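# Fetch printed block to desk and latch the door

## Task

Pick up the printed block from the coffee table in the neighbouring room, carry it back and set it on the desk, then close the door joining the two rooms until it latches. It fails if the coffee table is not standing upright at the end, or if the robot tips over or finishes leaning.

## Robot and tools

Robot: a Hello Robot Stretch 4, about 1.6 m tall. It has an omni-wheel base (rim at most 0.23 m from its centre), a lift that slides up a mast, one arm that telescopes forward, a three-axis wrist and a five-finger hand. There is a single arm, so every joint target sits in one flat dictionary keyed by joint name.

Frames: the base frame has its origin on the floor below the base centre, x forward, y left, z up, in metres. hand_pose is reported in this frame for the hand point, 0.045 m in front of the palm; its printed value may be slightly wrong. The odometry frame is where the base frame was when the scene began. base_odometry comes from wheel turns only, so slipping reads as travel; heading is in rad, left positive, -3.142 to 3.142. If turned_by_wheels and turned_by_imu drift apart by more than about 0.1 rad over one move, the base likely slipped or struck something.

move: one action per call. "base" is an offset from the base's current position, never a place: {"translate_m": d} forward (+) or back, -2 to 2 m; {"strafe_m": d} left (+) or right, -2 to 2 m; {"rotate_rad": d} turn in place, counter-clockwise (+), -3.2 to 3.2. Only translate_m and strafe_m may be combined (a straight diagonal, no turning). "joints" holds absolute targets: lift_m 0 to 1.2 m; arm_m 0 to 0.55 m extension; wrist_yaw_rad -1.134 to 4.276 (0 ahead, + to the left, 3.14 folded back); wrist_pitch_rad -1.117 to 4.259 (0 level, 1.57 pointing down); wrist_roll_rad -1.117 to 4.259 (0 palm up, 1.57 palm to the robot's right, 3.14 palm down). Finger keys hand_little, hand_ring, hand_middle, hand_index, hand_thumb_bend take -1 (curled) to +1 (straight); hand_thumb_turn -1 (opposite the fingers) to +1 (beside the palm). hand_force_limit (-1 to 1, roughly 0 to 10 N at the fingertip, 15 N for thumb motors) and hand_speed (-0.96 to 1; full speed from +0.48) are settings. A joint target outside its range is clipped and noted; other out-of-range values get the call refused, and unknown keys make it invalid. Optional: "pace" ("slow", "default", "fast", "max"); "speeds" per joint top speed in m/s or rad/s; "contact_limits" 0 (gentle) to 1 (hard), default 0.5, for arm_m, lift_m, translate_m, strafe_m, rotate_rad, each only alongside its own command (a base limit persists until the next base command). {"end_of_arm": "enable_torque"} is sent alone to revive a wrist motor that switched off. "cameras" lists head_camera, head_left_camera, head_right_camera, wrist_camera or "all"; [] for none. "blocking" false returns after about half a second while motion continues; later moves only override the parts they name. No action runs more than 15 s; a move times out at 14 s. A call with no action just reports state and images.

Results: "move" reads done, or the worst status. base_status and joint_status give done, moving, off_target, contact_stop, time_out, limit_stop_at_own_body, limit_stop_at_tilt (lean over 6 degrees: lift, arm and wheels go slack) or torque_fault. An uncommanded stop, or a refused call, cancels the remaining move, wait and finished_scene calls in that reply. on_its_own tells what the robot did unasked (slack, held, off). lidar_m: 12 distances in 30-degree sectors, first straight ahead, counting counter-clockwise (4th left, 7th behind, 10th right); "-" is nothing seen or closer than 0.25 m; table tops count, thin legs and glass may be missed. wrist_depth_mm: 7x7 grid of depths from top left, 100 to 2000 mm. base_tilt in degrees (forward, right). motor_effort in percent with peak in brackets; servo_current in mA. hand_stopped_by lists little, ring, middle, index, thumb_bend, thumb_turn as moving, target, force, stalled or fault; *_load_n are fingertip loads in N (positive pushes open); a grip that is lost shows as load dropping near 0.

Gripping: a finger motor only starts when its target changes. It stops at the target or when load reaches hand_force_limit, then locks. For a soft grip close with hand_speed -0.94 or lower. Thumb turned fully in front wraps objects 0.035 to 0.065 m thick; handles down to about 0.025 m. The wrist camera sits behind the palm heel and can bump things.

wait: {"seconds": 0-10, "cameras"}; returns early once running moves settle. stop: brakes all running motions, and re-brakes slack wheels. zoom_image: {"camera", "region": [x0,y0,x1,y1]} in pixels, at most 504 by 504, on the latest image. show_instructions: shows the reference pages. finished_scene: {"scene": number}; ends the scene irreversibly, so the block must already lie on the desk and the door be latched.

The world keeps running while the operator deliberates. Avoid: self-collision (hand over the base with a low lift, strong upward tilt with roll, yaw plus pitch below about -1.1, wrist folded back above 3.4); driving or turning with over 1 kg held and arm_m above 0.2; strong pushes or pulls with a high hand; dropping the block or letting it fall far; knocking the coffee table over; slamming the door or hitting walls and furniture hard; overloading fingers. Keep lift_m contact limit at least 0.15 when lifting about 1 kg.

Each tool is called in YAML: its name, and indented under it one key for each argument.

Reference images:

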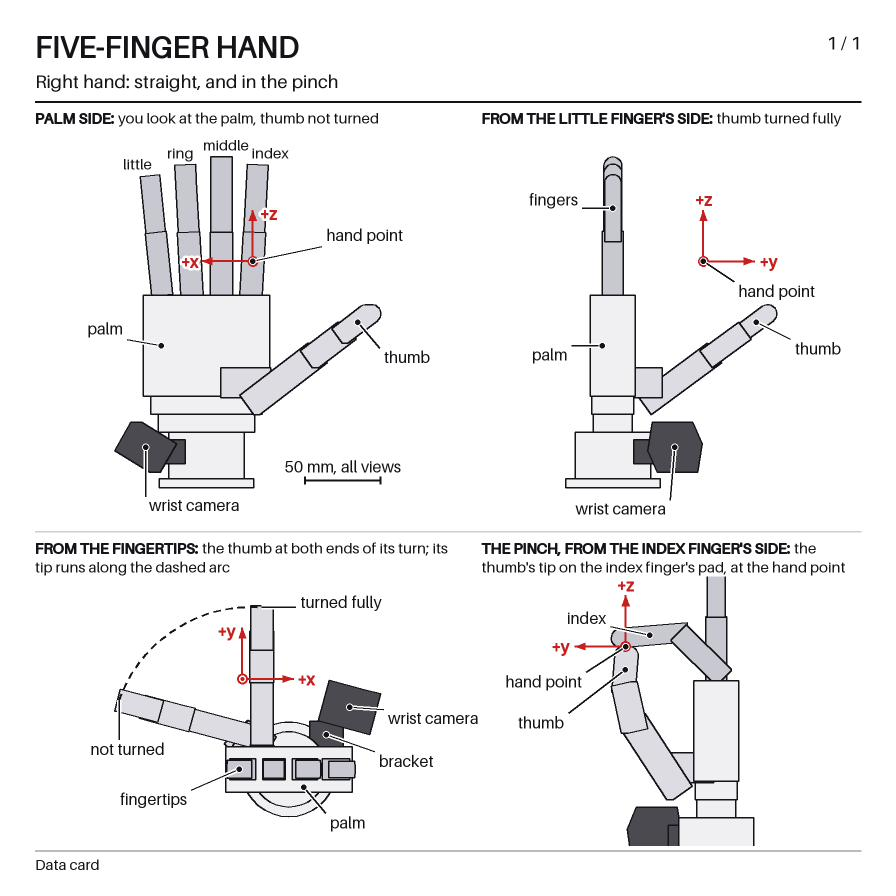

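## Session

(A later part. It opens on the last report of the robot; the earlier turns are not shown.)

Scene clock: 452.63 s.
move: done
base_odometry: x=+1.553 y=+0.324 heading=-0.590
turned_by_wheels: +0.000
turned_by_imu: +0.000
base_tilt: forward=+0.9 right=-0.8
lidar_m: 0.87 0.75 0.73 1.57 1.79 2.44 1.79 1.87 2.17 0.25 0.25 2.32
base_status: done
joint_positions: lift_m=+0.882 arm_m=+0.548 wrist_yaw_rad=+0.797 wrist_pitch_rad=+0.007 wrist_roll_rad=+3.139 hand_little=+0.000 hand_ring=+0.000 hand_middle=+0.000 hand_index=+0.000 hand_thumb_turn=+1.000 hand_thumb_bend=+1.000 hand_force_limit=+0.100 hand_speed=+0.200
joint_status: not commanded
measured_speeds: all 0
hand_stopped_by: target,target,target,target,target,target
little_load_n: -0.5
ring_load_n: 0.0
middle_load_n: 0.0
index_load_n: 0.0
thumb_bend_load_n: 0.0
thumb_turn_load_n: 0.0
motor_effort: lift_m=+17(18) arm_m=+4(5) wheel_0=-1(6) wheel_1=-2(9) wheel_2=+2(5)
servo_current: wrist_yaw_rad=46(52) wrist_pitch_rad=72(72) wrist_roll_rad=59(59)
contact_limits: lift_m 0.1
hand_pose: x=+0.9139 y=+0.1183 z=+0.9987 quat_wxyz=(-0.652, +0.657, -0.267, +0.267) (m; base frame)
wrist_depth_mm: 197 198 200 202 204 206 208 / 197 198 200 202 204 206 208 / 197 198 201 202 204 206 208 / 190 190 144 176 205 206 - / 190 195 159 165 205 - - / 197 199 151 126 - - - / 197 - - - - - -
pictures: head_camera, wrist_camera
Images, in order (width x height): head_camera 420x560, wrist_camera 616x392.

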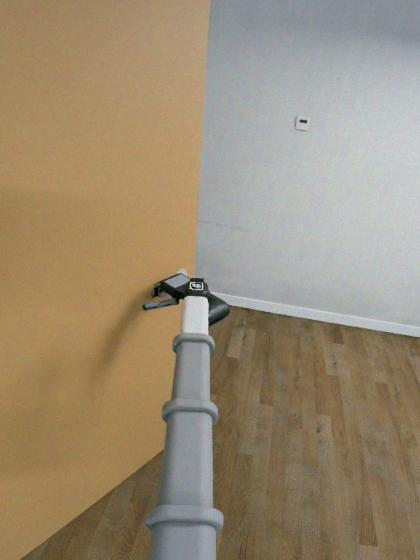

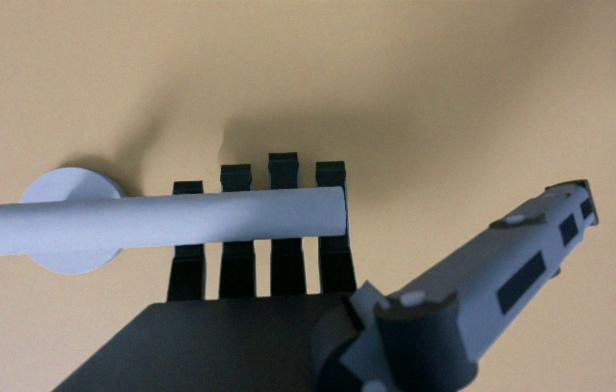

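move:
  base: {"rotate_rad": -0.05}
  joints: {"arm_m": 0.488, "wrist_yaw_rad": 0.779}
  speeds: {"arm_m": 0.15}
  pace: "slow"

move:
  base: {"rotate_rad": -0.05}
  joints: {"arm_m": 0.428, "wrist_yaw_rad": 0.762}
  speeds: {"arm_m": 0.15}
  pace: "slow"
  cameras: ["wrist_camera"]

move:
  base: {"rotate_rad": -0.05}
  joints: {"arm_m": 0.369, "wrist_yaw_rad": 0.744}
  speeds: {"arm_m": 0.15}
  pace: "slow"
  cameras: ["wrist_camera"]

Scene clock: 481.03 s.
move: done
base_odometry: x=+1.553 y=+0.324 heading=-0.640
turned_by_wheels: -0.050
turned_by_imu: -0.051
base_tilt: forward=+1.0 right=-0.9
lidar_m: 0.84 0.71 0.70 0.81 1.77 2.46 1.74 1.86 2.17 0.26 0.25 2.32
base_status: done
joint_positions: lift_m=+0.882 arm_m=+0.488 wrist_yaw_rad=+0.782 wrist_pitch_rad=+0.002 wrist_roll_rad=+3.141 hand_little=+0.000 hand_ring=+0.000 hand_middle=+0.000 hand_index=+0.000 hand_thumb_turn=+1.000 hand_thumb_bend=+1.000 hand_force_limit=+0.100 hand_speed=+0.200
joint_status: all done
measured_speeds: all 0
hand_stopped_by: target,target,target,target,target,target
little_load_n: 0.0
ring_load_n: 0.0
middle_load_n: 0.0
index_load_n: 0.0
thumb_bend_load_n: 0.0
thumb_turn_load_n: 0.0
motor_effort: lift_m=+17(18) arm_m=-5(16) wheel_0=-1(14) wheel_1=+0(8) wheel_2=+0(16)
servo_current: wrist_yaw_rad=39(52) wrist_pitch_rad=52(65) wrist_roll_rad=26(59)
contact_limits: lift_m 0.1
hand_pose: x=+0.8559 y=+0.1157 z=+0.9996 quat_wxyz=(-0.652, +0.654, -0.272, +0.272) (m; base frame)
wrist_depth_mm: 194 196 200 203 207 211 212 / 194 196 200 204 207 211 213 / 194 198 201 204 207 211 213 / 187 189 143 176 208 211 - / 188 189 159 164 208 - - / 195 196 151 126 - - - / 195 - - - - - -
pictures: none

Scene clock: 482.83 s.
move: done
base_odometry: x=+1.553 y=+0.324 heading=-0.690
turned_by_wheels: -0.050
turned_by_imu: -0.058
base_tilt: forward=+1.1 right=-0.9
lidar_m: 0.79 0.69 0.69 0.80 1.73 2.49 1.69 1.78 2.18 0.25 0.25 2.35
base_status: done
joint_positions: lift_m=+0.882 arm_m=+0.428 wrist_yaw_rad=+0.765 wrist_pitch_rad=+0.003 wrist_roll_rad=+3.141 hand_little=+0.000 hand_ring=+0.000 hand_middle=+0.000 hand_index=+0.000 hand_thumb_turn=+1.000 hand_thumb_bend=+1.000 hand_force_limit=+0.100 hand_speed=+0.200
joint_status: all done
measured_speeds: all 0
hand_stopped_by: target,target,target,target,target,target
little_load_n: 0.0
ring_load_n: 0.0
middle_load_n: 0.0
index_load_n: 0.0
thumb_bend_load_n: 0.0
thumb_turn_load_n: 0.0
motor_effort: lift_m=+18(18) arm_m=-5(14) wheel_0=+1(6) wheel_1=+1(6) wheel_2=+0(16)
servo_current: wrist_yaw_rad=33(59) wrist_pitch_rad=46(59) wrist_roll_rad=39(65)
contact_limits: lift_m 0.1
hand_pose: x=+0.7978 y=+0.1124 z=+0.9995 quat_wxyz=(-0.649, +0.652, -0.277, +0.277) (m; base frame)
wrist_depth_mm: 189 192 196 200 204 208 212 / 189 193 196 201 204 209 212 / 189 192 196 200 204 208 212 / 182 137 138 140 205 209 - / 187 184 161 164 205 - - / 189 192 150 126 - - - / 189 - - - - - -
pictures: wrist_camera
Images, in order (width x height): wrist_camera 616x392.

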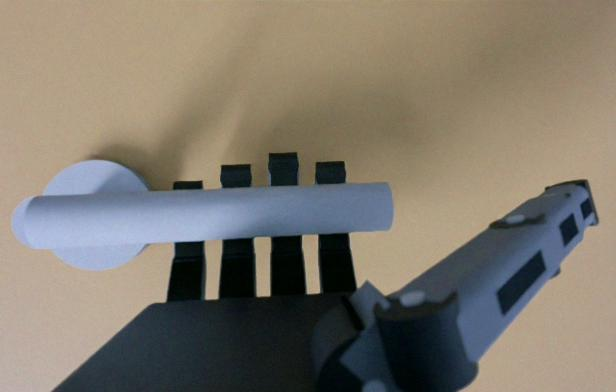

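Scene clock: 484.67 s.
move: done
base_odometry: x=+1.553 y=+0.324 heading=-0.739
turned_by_wheels: -0.050
turned_by_imu: -0.055
base_tilt: forward=+1.1 right=-1.0
lidar_m: 0.73 0.65 0.66 0.80 1.69 2.40 1.67 1.74 2.20 0.25 0.25 2.36
base_status: done
joint_positions: lift_m=+0.882 arm_m=+0.369 wrist_yaw_rad=+0.747 wrist_pitch_rad=+0.003 wrist_roll_rad=+3.141 hand_little=+0.000 hand_ring=+0.000 hand_middle=+0.000 hand_index=+0.000 hand_thumb_turn=+1.000 hand_thumb_bend=+1.000 hand_force_limit=+0.100 hand_speed=+0.200
joint_status: all done
measured_speeds: all 0
hand_stopped_by: target,target,target,target,target,target
little_load_n: 0.0
ring_load_n: 0.0
middle_load_n: 0.0
index_load_n: 0.0
thumb_bend_load_n: 0.0
thumb_turn_load_n: 0.0
motor_effort: lift_m=+18(18) arm_m=-5(13) wheel_0=+1(4) wheel_1=-1(7) wheel_2=+1(14)
servo_current: wrist_yaw_rad=46(59) wrist_pitch_rad=59(65) wrist_roll_rad=26(52)
contact_limits: lift_m 0.1
hand_pose: x=+0.7408 y=+0.1088 z=+0.9995 quat_wxyz=(-0.647, +0.649, -0.283, +0.283) (m; base frame)
wrist_depth_mm: 190 193 198 201 205 208 212 / 190 194 198 202 205 210 213 / 190 194 197 201 205 209 213 / 189 138 140 141 147 210 - / 190 186 163 165 205 - - / 191 193 150 126 - - - / 190 - - - - - -
pictures: wrist_camera
Images, in order (width x height): wrist_camera 616x392.

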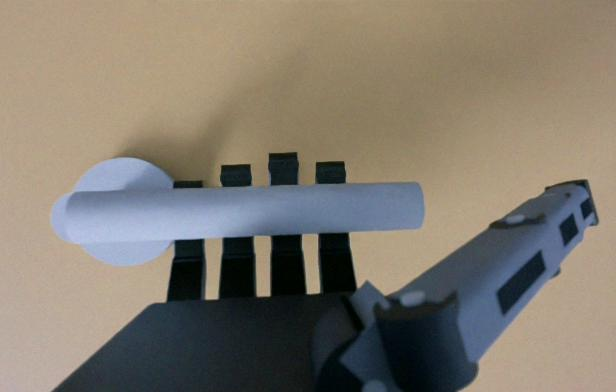

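move:
  base: {"translate_m": -0.06, "strafe_m": 0.005}
  joints: {"wrist_yaw_rad": 0.692}
  speeds: {"wrist_yaw_rad": 0.12}
  pace: "slow"

move:
  base: {"translate_m": -0.097, "strafe_m": -0.034}
  joints: {"wrist_yaw_rad": 0.5716}
  speeds: {"wrist_yaw_rad": 0.12}
  pace: "slow"
  cameras: ["wrist_camera", "head_camera"]

Scene clock: 510.30 s.
move: done
base_odometry: x=+1.512 y=+0.368 heading=-0.740
turned_by_wheels: +0.000
turned_by_imu: -0.001
base_tilt: forward=+0.9 right=-1.0
lidar_m: 0.72 0.66 0.68 0.82 1.68 2.38 1.61 1.68 2.22 0.44 0.25 0.32
base_status: done
joint_positions: lift_m=+0.882 arm_m=+0.369 wrist_yaw_rad=+0.695 wrist_pitch_rad=+0.003 wrist_roll_rad=+3.141 hand_little=+0.000 hand_ring=+0.000 hand_middle=+0.000 hand_index=+0.000 hand_thumb_turn=+1.000 hand_thumb_bend=+1.000 hand_force_limit=+0.100 hand_speed=+0.200
joint_status: all done
measured_speeds: all 0
hand_stopped_by: target,target,target,target,target,target
little_load_n: 0.0
ring_load_n: -0.5
middle_load_n: 0.0
index_load_n: 0.0
thumb_bend_load_n: 0.0
thumb_turn_load_n: -0.5
motor_effort: lift_m=+18(18) arm_m=+4(4) wheel_0=-1(4) wheel_1=+0(8) wheel_2=+0(9)
servo_current: wrist_yaw_rad=39(52) wrist_pitch_rad=59(65) wrist_roll_rad=39(59)
contact_limits: lift_m 0.1
hand_pose: x=+0.7461 y=+0.0983 z=+0.9995 quat_wxyz=(-0.639, +0.641, -0.300, +0.300) (m; base frame)
wrist_depth_mm: 184 189 192 197 202 206 211 / 183 188 193 197 202 206 211 / 183 188 193 197 202 207 211 / 175 134 134 137 202 207 - / 132 187 161 165 202 - - / 184 187 150 126 - - - / 184 - - - - - -
pictures: none

Scene clock: 512.63 s.
move: done
base_odometry: x=+1.418 y=+0.409 heading=-0.740
turned_by_wheels: +0.000
turned_by_imu: +0.000
base_tilt: forward=+0.9 right=-0.9
lidar_m: 0.76 0.71 0.74 1.16 1.71 2.33 1.51 1.61 2.18 0.74 0.29 0.26
base_status: done
joint_positions: lift_m=+0.882 arm_m=+0.369 wrist_yaw_rad=+0.575 wrist_pitch_rad=+0.003 wrist_roll_rad=+3.141 hand_little=+0.000 hand_ring=+0.000 hand_middle=+0.000 hand_index=+0.000 hand_thumb_turn=+1.000 hand_thumb_bend=+1.000 hand_force_limit=+0.100 hand_speed=+0.200
joint_status: all done
measured_speeds: all 0
hand_stopped_by: target,target,target,target,target,target
little_load_n: 0.0
ring_load_n: 0.0
middle_load_n: 0.0
index_load_n: 0.0
thumb_bend_load_n: 0.0
thumb_turn_load_n: -0.5
motor_effort: lift_m=+18(18) arm_m=+4(4) wheel_0=-1(4) wheel_1=+0(10) wheel_2=+2(11)
servo_current: wrist_yaw_rad=26(78) wrist_pitch_rad=59(59) wrist_roll_rad=26(59)
contact_limits: lift_m 0.1
hand_pose: x=+0.7563 y=+0.0728 z=+0.9995 quat_wxyz=(-0.620, +0.622, -0.338, +0.337) (m; base frame)
wrist_depth_mm: 186 190 195 200 204 210 213 / 186 191 195 200 205 211 214 / 185 190 195 200 206 210 214 / 179 136 138 139 206 211 - / 179 189 161 164 205 - - / 186 189 151 126 - - - / 186 - - - - - 216
pictures: head_camera, wrist_camera
Images, in order (width x height): head_camera 420x560, wrist_camera 616x392.

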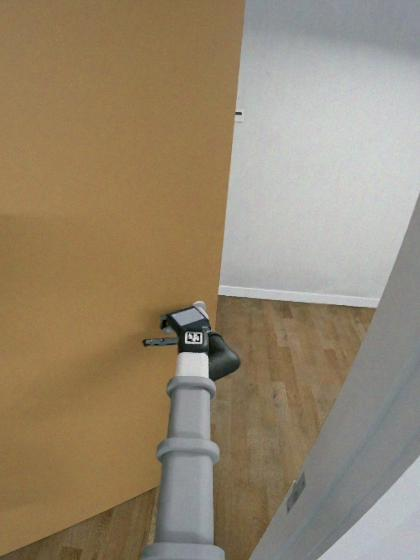

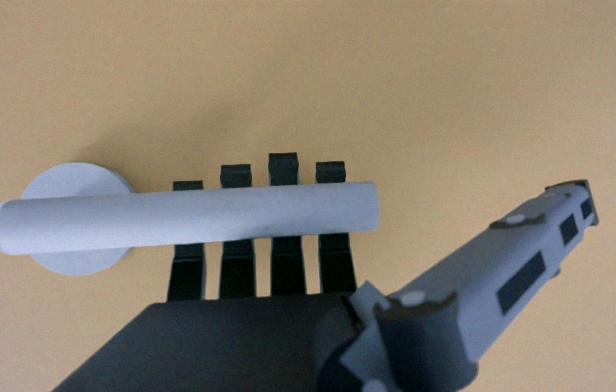

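move:
  base: {"translate_m": -0.18, "strafe_m": -0.015}
  joints: {"wrist_yaw_rad": 0.325}
  speeds: {"wrist_yaw_rad": 0.15}
  pace: "slow"
  cameras: ["wrist_camera"]

move:
  base: {"translate_m": -0.165, "strafe_m": 0.018}
  joints: {"wrist_yaw_rad": 0.135}
  speeds: {"wrist_yaw_rad": 0.13}
  pace: "slow"
  cameras: ["wrist_camera", "head_camera"]

Scene clock: 523.93 s.
move: done
base_odometry: x=+1.275 y=+0.519 heading=-0.740
turned_by_wheels: +0.000
turned_by_imu: -0.001
base_tilt: forward=+1.0 right=-0.9
lidar_m: 0.76 0.75 0.85 1.63 1.69 2.16 1.34 1.40 1.98 1.30 0.53 0.41
base_status: done
joint_positions: lift_m=+0.882 arm_m=+0.369 wrist_yaw_rad=+0.328 wrist_pitch_rad=+0.003 wrist_roll_rad=+3.141 hand_little=+0.000 hand_ring=+0.000 hand_middle=+0.000 hand_index=+0.000 hand_thumb_turn=+1.000 hand_thumb_bend=+1.000 hand_force_limit=+0.100 hand_speed=+0.200
joint_status: all done
measured_speeds: all 0
hand_stopped_by: target,target,target,target,target,target
little_load_n: 0.0
ring_load_n: 0.0
middle_load_n: 0.0
index_load_n: 0.0
thumb_bend_load_n: 0.0
thumb_turn_load_n: 0.0
motor_effort: lift_m=+18(18) arm_m=+4(5) wheel_0=+0(3) wheel_1=+0(8) wheel_2=+0(9)
servo_current: wrist_yaw_rad=39(78) wrist_pitch_rad=39(59) wrist_roll_rad=33(72)
contact_limits: lift_m 0.1
hand_pose: x=+0.7675 y=+0.0178 z=+0.9995 quat_wxyz=(-0.574, +0.576, -0.412, +0.411) (m; base frame)
wrist_depth_mm: 189 191 194 197 200 202 206 / 189 191 194 198 200 203 205 / 189 192 195 197 200 203 205 / 188 136 136 175 - 203 - / 189 183 162 164 200 - - / 190 191 150 126 - - - / 189 - - - - - -
pictures: wrist_camera
Images, in order (width x height): wrist_camera 616x392.

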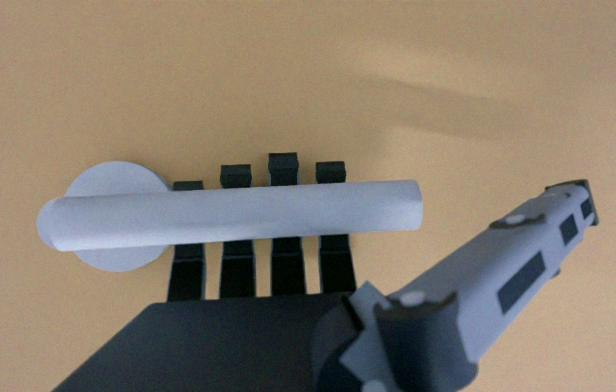

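Scene clock: 526.87 s.
move: done
base_odometry: x=+1.165 y=+0.643 heading=-0.740
turned_by_wheels: +0.000
turned_by_imu: +0.000
base_tilt: forward=+0.9 right=-0.9
lidar_m: 0.76 0.79 0.99 1.62 1.71 2.00 1.21 1.24 1.76 1.84 0.76 0.57
base_status: done
joint_positions: lift_m=+0.882 arm_m=+0.369 wrist_yaw_rad=+0.137 wrist_pitch_rad=+0.003 wrist_roll_rad=+3.141 hand_little=+0.000 hand_ring=+0.000 hand_middle=+0.000 hand_index=+0.000 hand_thumb_turn=+1.000 hand_thumb_bend=+1.000 hand_force_limit=+0.100 hand_speed=+0.200
joint_status: all done
measured_speeds: all 0
hand_stopped_by: target,target,target,target,target,target
little_load_n: 0.0
ring_load_n: 0.0
middle_load_n: 0.0
index_load_n: 0.0
thumb_bend_load_n: 0.0
thumb_turn_load_n: -0.5
motor_effort: lift_m=+18(18) arm_m=+4(5) wheel_0=-1(5) wheel_1=-1(9) wheel_2=+0(10)
servo_current: wrist_yaw_rad=39(85) wrist_pitch_rad=39(72) wrist_roll_rad=26(52)
contact_limits: lift_m 0.1
hand_pose: x=+0.7668 y=-0.0259 z=+0.9995 quat_wxyz=(-0.532, +0.534, -0.465, +0.464) (m; base frame)
wrist_depth_mm: 187 190 195 198 202 206 209 / 187 191 194 198 202 206 208 / 186 191 195 198 202 206 209 / 187 136 136 138 - 206 - / 186 182 161 164 202 - - / 188 190 150 126 - - - / 187 - - - - - -
pictures: head_camera, wrist_camera
Images, in order (width x height): head_camera 420x560, wrist_camera 616x392.

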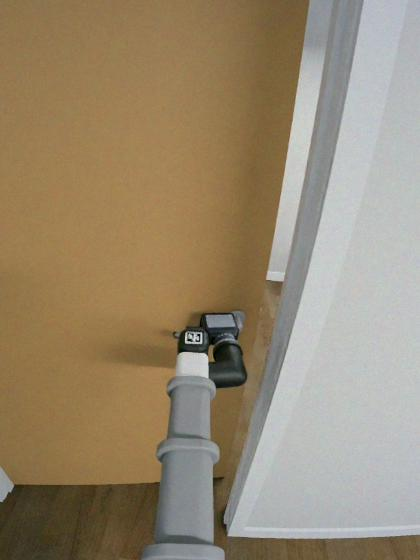

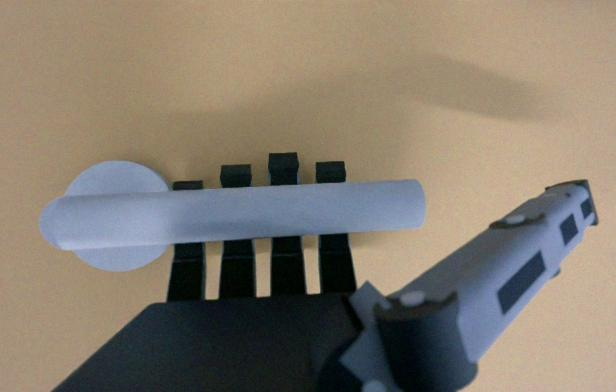

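move:
  base: {"translate_m": -0.08, "strafe_m": 0.03}
  joints: {"wrist_yaw_rad": 0.05}
  speeds: {"wrist_yaw_rad": 0.11}
  pace: "slow"
  cameras: ["wrist_camera"]

move:
  base: {"translate_m": -0.05, "strafe_m": 0.015}
  joints: {"wrist_yaw_rad": 0.0}
  speeds: {"wrist_yaw_rad": 0.11}
  pace: "slow"
  contact_limits: {"translate_m": 0.4}
  cameras: ["wrist_camera", "head_camera"]

Scene clock: 538.57 s.
move: done
base_odometry: x=+1.126 y=+0.719 heading=-0.740
turned_by_wheels: +0.000
turned_by_imu: -0.001
base_tilt: forward=+1.0 right=-1.0
lidar_m: 0.77 0.81 1.06 1.60 1.68 1.92 1.11 1.14 1.67 2.07 0.88 0.66
base_status: done
joint_positions: lift_m=+0.882 arm_m=+0.369 wrist_yaw_rad=+0.052 wrist_pitch_rad=+0.003 wrist_roll_rad=+3.141 hand_little=+0.000 hand_ring=+0.000 hand_middle=+0.000 hand_index=+0.000 hand_thumb_turn=+1.000 hand_thumb_bend=+1.000 hand_force_limit=+0.100 hand_speed=+0.200
joint_status: all done
measured_speeds: all 0
hand_stopped_by: target,target,target,target,target,target
little_load_n: 0.0
ring_load_n: 0.0
middle_load_n: 0.0
index_load_n: 0.0
thumb_bend_load_n: 0.0
thumb_turn_load_n: -0.5
motor_effort: lift_m=+18(18) arm_m=+4(4) wheel_0=-1(7) wheel_1=+0(7) wheel_2=-1(8)
servo_current: wrist_yaw_rad=39(91) wrist_pitch_rad=46(65) wrist_roll_rad=33(65)
contact_limits: lift_m 0.1
hand_pose: x=+0.7638 y=-0.0451 z=+0.9995 quat_wxyz=(-0.512, +0.514, -0.487, +0.486) (m; base frame)
wrist_depth_mm: 185 189 193 198 202 206 210 / 185 190 193 198 202 206 209 / 184 189 194 197 202 206 210 / 179 134 134 137 203 206 - / 183 180 162 164 202 - - / 186 188 150 126 - - - / 185 - - - - - -
pictures: wrist_camera
Images, in order (width x height): wrist_camera 616x392.

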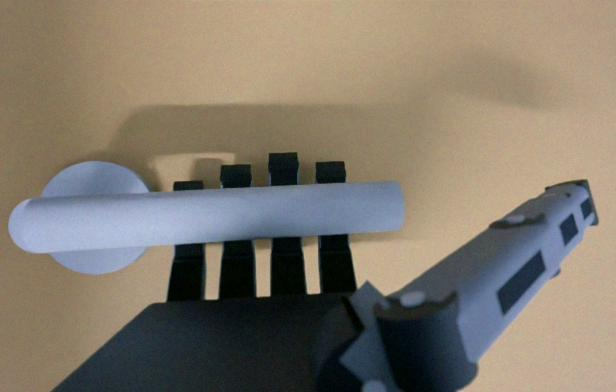

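Scene clock: 540.27 s.
move: done
base_odometry: x=+1.099 y=+0.764 heading=-0.740
turned_by_wheels: +0.000
turned_by_imu: +0.000
base_tilt: forward=+1.0 right=-0.9
lidar_m: 0.76 0.81 1.07 1.58 1.68 1.86 1.06 1.08 1.56 2.14 0.93 0.70
base_status: done
joint_positions: lift_m=+0.882 arm_m=+0.369 wrist_yaw_rad=+0.003 wrist_pitch_rad=+0.003 wrist_roll_rad=+3.141 hand_little=+0.000 hand_ring=+0.000 hand_middle=+0.000 hand_index=+0.000 hand_thumb_turn=+1.000 hand_thumb_bend=+1.000 hand_force_limit=+0.100 hand_speed=+0.200
joint_status: all done
measured_speeds: all 0
hand_stopped_by: target,target,target,target,target,target
little_load_n: 0.0
ring_load_n: 0.0
middle_load_n: 0.0
index_load_n: 0.0
thumb_bend_load_n: 0.0
thumb_turn_load_n: 0.0
motor_effort: lift_m=+17(18) arm_m=-4(5) wheel_0=-2(7) wheel_1=-1(8) wheel_2=+1(10)
servo_current: wrist_yaw_rad=39(91) wrist_pitch_rad=52(59) wrist_roll_rad=33(52)
contact_limits: lift_m 0.1; translate_m 0.4
hand_pose: x=+0.7614 y=-0.0559 z=+0.9995 quat_wxyz=(-0.500, +0.502, -0.500, +0.499) (m; base frame)
wrist_depth_mm: 178 182 186 190 195 200 204 / 178 182 186 190 195 200 204 / 178 182 187 190 196 200 203 / 172 174 128 129 132 200 - / 177 181 159 164 195 - - / 178 181 150 126 - - - / 178 - - - - - -
pictures: head_camera, wrist_camera
Images, in order (width x height): head_camera 420x560, wrist_camera 616x392.

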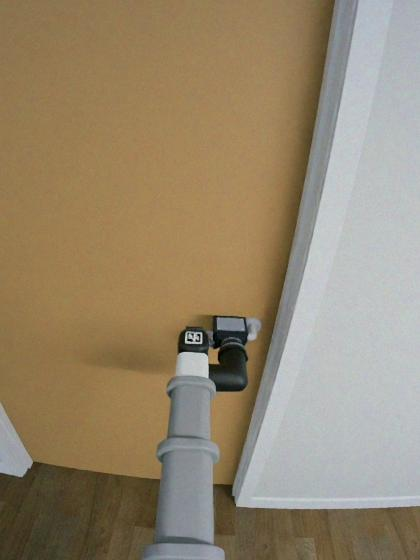

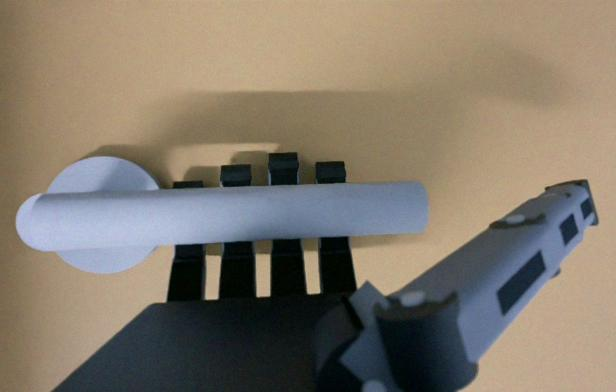

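move:
  base: {"translate_m": -0.045, "strafe_m": 0.01}
  pace: "slow"
  contact_limits: {"translate_m": 0.4}
  cameras: ["wrist_camera"]

move:
  base: {"translate_m": -0.04}
  pace: "slow"
  contact_limits: {"translate_m": 0.4}
  cameras: ["wrist_camera", "head_camera"]

Scene clock: 554.80 s.
move: done
base_odometry: x=+1.073 y=+0.802 heading=-0.740
turned_by_wheels: +0.000
turned_by_imu: -0.013
base_tilt: forward=+1.2 right=-0.9
lidar_m: 0.80 0.85 1.10 1.57 1.65 1.83 1.03 1.05 1.49 2.14 1.02 0.75
base_status: done
joint_positions: lift_m=+0.882 arm_m=+0.369 wrist_yaw_rad=+0.003 wrist_pitch_rad=+0.003 wrist_roll_rad=+3.141 hand_little=+0.000 hand_ring=+0.000 hand_middle=+0.000 hand_index=+0.002 hand_thumb_turn=+1.000 hand_thumb_bend=+1.000 hand_force_limit=+0.100 hand_speed=+0.200
joint_status: not commanded
measured_speeds: all 0
hand_stopped_by: target,target,target,target,target,target
little_load_n: 0.0
ring_load_n: 0.0
middle_load_n: 0.5
index_load_n: 21.0
thumb_bend_load_n: 0.0
thumb_turn_load_n: -0.5
motor_effort: lift_m=+18(18) arm_m=-4(5) wheel_0=-1(9) wheel_1=-3(7) wheel_2=+10(10)
servo_current: wrist_yaw_rad=39(46) wrist_pitch_rad=39(65) wrist_roll_rad=26(52)
contact_limits: lift_m 0.1; translate_m 0.4
hand_pose: x=+0.7614 y=-0.0559 z=+0.9995 quat_wxyz=(-0.500, +0.502, -0.500, +0.499) (m; base frame)
wrist_depth_mm: 200 205 211 217 224 233 237 / 200 206 211 217 224 232 239 / 200 205 212 217 224 232 238 / 198 148 152 158 226 232 - / 199 203 164 168 225 - - / 200 204 150 126 - - - / 200 - - - - - 240
pictures: wrist_camera
Images, in order (width x height): wrist_camera 616x392.

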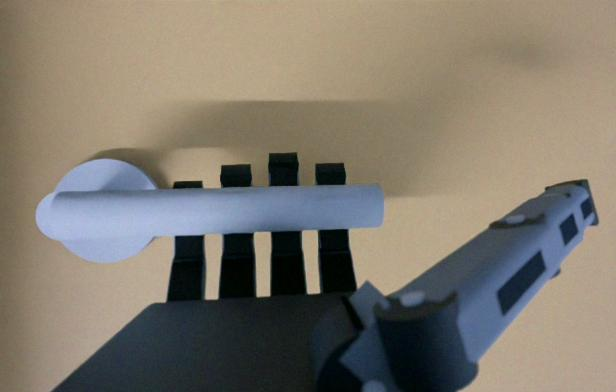

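Scene clock: 556.50 s.
move: contact_stop
base_odometry: x=+1.090 y=+0.798 heading=-0.654
turned_by_wheels: +0.086
turned_by_imu: +0.025
base_tilt: forward=+0.9 right=-0.9
lidar_m: 0.76 0.82 1.08 1.56 1.64 1.86 1.07 1.07 1.57 2.18 0.97 0.73
base_status: translate_m contact_stop (by the wheels' count: +0.015 of -0.040)
joint_positions: lift_m=+0.882 arm_m=+0.369 wrist_yaw_rad=+0.003 wrist_pitch_rad=+0.003 wrist_roll_rad=+3.141 hand_little=+0.000 hand_ring=+0.000 hand_middle=+0.000 hand_index=+0.014 hand_thumb_turn=+1.000 hand_thumb_bend=+1.000 hand_force_limit=+0.100 hand_speed=+0.200
joint_status: not commanded
measured_speeds: all 0
hand_stopped_by: target,target,target,target,target,target
little_load_n: 0.0
ring_load_n: 0.0
middle_load_n: 0.0
index_load_n: 0.0
thumb_bend_load_n: 0.0
thumb_turn_load_n: -0.5
on_its_own: the wheels are slack since a contact_stop
motor_effort: lift_m=+19(20) arm_m=-5(12) wheel_0=+0(5) wheel_1=+0(6) wheel_2=+0(24)
servo_current: wrist_yaw_rad=39(52) wrist_pitch_rad=39(59) wrist_roll_rad=20(52)
contact_limits: lift_m 0.1; translate_m 0.4
hand_pose: x=+0.7614 y=-0.0560 z=+0.9993 quat_wxyz=(-0.500, +0.502, -0.500, +0.499) (m; base frame)
wrist_depth_mm: 177 182 188 193 200 207 213 / 176 183 187 194 200 207 214 / 177 183 189 194 202 208 213 / 124 180 130 175 202 208 - / 168 182 160 171 201 - - / 177 181 150 126 - - - / 177 - - - - - 215
pictures: head_camera, wrist_camera
Images, in order (width x height): head_camera 420x560, wrist_camera 616x392.

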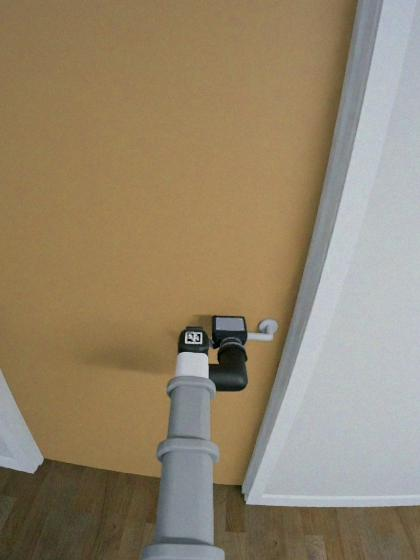

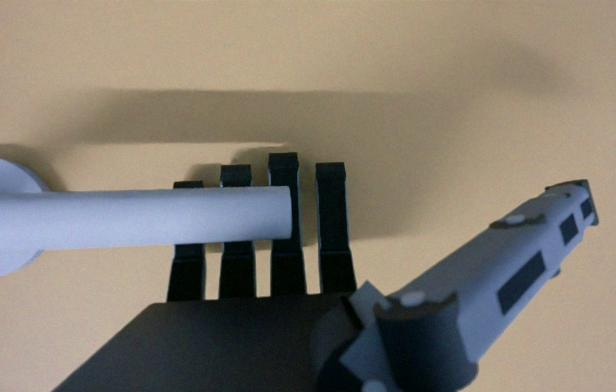

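move:
  joints: {"lift_m": 0.98}
  cameras: ["wrist_camera"]

move:
  base: {"translate_m": 0.012}
  pace: "slow"
  contact_limits: {"translate_m": 0.1}
  cameras: ["wrist_camera", "head_camera", "head_right_camera"]

Scene clock: 564.73 s.
move: done
base_odometry: x=+1.090 y=+0.798 heading=-0.654
turned_by_wheels: +0.000
turned_by_imu: -0.001
base_tilt: forward=+1.0 right=-1.1
lidar_m: 0.73 0.84 1.09 1.55 1.66 1.85 1.07 1.05 1.56 2.17 0.98 0.73
base_status: not commanded
joint_positions: lift_m=+0.980 arm_m=+0.369 wrist_yaw_rad=+0.003 wrist_pitch_rad=+0.003 wrist_roll_rad=+3.141 hand_little=+0.000 hand_ring=+0.000 hand_middle=+0.000 hand_index=+0.014 hand_thumb_turn=+1.000 hand_thumb_bend=+1.000 hand_force_limit=+0.100 hand_speed=+0.200
joint_status: all done
measured_speeds: all 0
hand_stopped_by: target,target,target,target,target,target
little_load_n: 0.0
ring_load_n: 0.0
middle_load_n: 0.0
index_load_n: 0.0
thumb_bend_load_n: -0.5
thumb_turn_load_n: -0.5
on_its_own: the wheels are slack since a contact_stop
motor_effort: lift_m=+22(30) arm_m=-5(5) wheel_0=+0(0) wheel_1=+0(0) wheel_2=+0(0)
servo_current: wrist_yaw_rad=39(46) wrist_pitch_rad=65(65) wrist_roll_rad=33(52)
contact_limits: translate_m 0.4
hand_pose: x=+0.7614 y=-0.0560 z=+1.0971 quat_wxyz=(-0.500, +0.502, -0.500, +0.499) (m; base frame)
wrist_depth_mm: 176 182 187 194 200 207 213 / 176 182 187 193 200 208 214 / 176 181 189 193 202 208 214 / 177 182 175 175 202 208 - / 177 182 169 172 201 - - / 176 180 150 126 - - - / 177 - - - - - 215
pictures: wrist_camera
Images, in order (width x height): wrist_camera 616x392.

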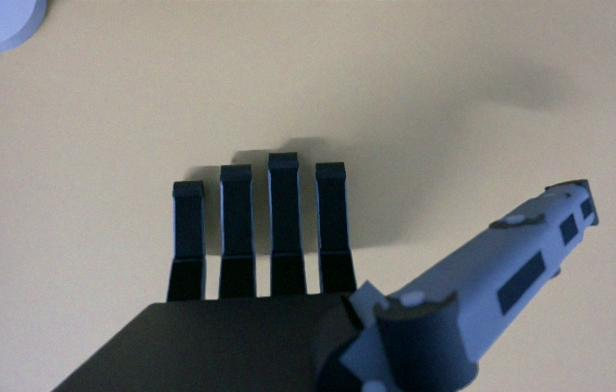

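Scene clock: 565.77 s.
move: done
base_odometry: x=+1.099 y=+0.791 heading=-0.654
turned_by_wheels: +0.000
turned_by_imu: +0.007
base_tilt: forward=+0.8 right=-0.9
lidar_m: 0.72 0.83 1.08 1.55 1.66 1.86 1.07 1.09 1.57 2.13 0.95 0.72
base_status: done
joint_positions: lift_m=+0.980 arm_m=+0.369 wrist_yaw_rad=-0.001 wrist_pitch_rad=+0.003 wrist_roll_rad=+3.141 hand_little=-0.001 hand_ring=-0.001 hand_middle=-0.001 hand_index=+0.014 hand_thumb_turn=+1.000 hand_thumb_bend=+1.000 hand_force_limit=+0.100 hand_speed=+0.200
joint_status: not commanded
measured_speeds: all 0
hand_stopped_by: target,target,target,target,target,target
little_load_n: -5.5
ring_load_n: -15.5
middle_load_n: -17.0
index_load_n: -5.0
thumb_bend_load_n: 0.0
thumb_turn_load_n: 0.0
motor_effort: lift_m=+20(22) arm_m=+5(5) wheel_0=+6(11) wheel_1=+5(13) wheel_2=-10(10)
servo_current: wrist_yaw_rad=33(46) wrist_pitch_rad=39(65) wrist_roll_rad=52(59)
contact_limits: translate_m 0.1
hand_pose: x=+0.7610 y=-0.0568 z=+1.0973 quat_wxyz=(-0.499, +0.501, -0.501, +0.500) (m; base frame)
wrist_depth_mm: 177 180 185 190 194 199 204 / 175 181 185 189 194 199 204 / 176 180 185 189 195 199 203 / 176 180 182 175 193 199 - / 176 180 168 172 194 - - / 176 179 150 126 - - - / 176 - - - - - -
pictures: head_camera, head_right_camera, wrist_camera
Images, in order (width x height): head_camera 420x560, head_right_camera 420x672, wrist_camera 616x392.

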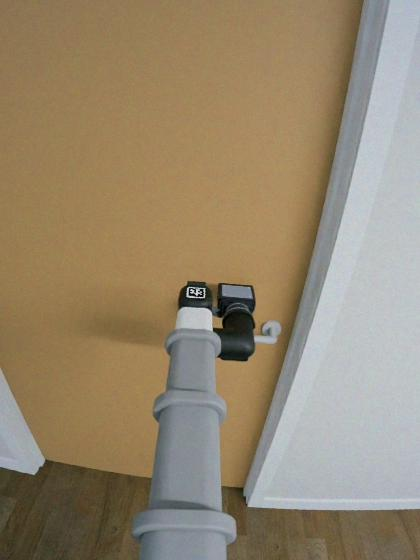

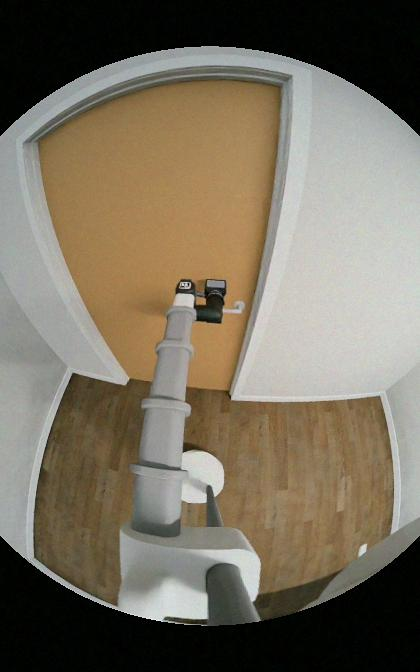

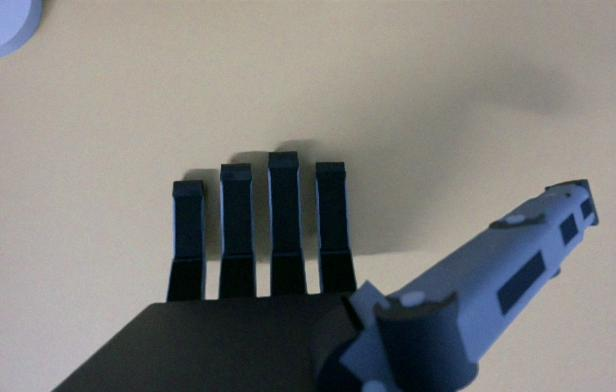

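move:
  base: {"translate_m": -0.1}
  cameras: ["wrist_camera"]

finished_scene:
  scene: 2

Scene clock: 570.27 s.
move: done
base_odometry: x=+1.019 y=+0.852 heading=-0.654
turned_by_wheels: +0.000
turned_by_imu: +0.000
base_tilt: forward=+1.0 right=-1.0
lidar_m: 0.82 0.94 1.24 1.54 1.66 1.73 0.97 1.00 1.44 2.18 1.07 0.84
base_status: done
joint_positions: lift_m=+0.980 arm_m=+0.369 wrist_yaw_rad=-0.001 wrist_pitch_rad=+0.003 wrist_roll_rad=+3.141 hand_little=+0.000 hand_ring=+0.000 hand_middle=+0.000 hand_index=+0.014 hand_thumb_turn=+1.000 hand_thumb_bend=+1.000 hand_force_limit=+0.100 hand_speed=+0.200
joint_status: not commanded
measured_speeds: all 0
hand_stopped_by: target,target,target,target,target,target
little_load_n: 0.0
ring_load_n: 0.0
middle_load_n: 0.0
index_load_n: 0.0
thumb_bend_load_n: 0.0
thumb_turn_load_n: -0.5
motor_effort: lift_m=+20(20) arm_m=+5(5) wheel_0=+0(7) wheel_1=+1(7) wheel_2=+1(10)
servo_current: wrist_yaw_rad=33(46) wrist_pitch_rad=46(59) wrist_roll_rad=20(59)
hand_pose: x=+0.7610 y=-0.0568 z=+1.0973 quat_wxyz=(-0.499, +0.501, -0.501, +0.500) (m; base frame)
wrist_depth_mm: 260 213 221 286 296 304 312 / 259 271 277 287 296 303 312 / 264 270 279 286 294 304 312 / 264 271 173 175 296 304 - / 263 270 164 171 297 - - / 264 268 150 126 - - - / 263 - - - - - 315
pictures: wrist_camera
Images, in order (width x height): wrist_camera 616x392.

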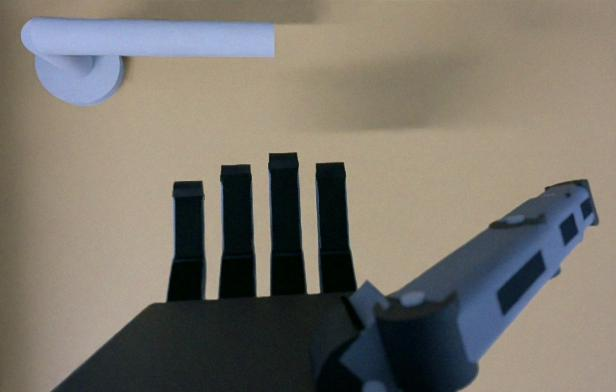

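The scene is finished: the task was done.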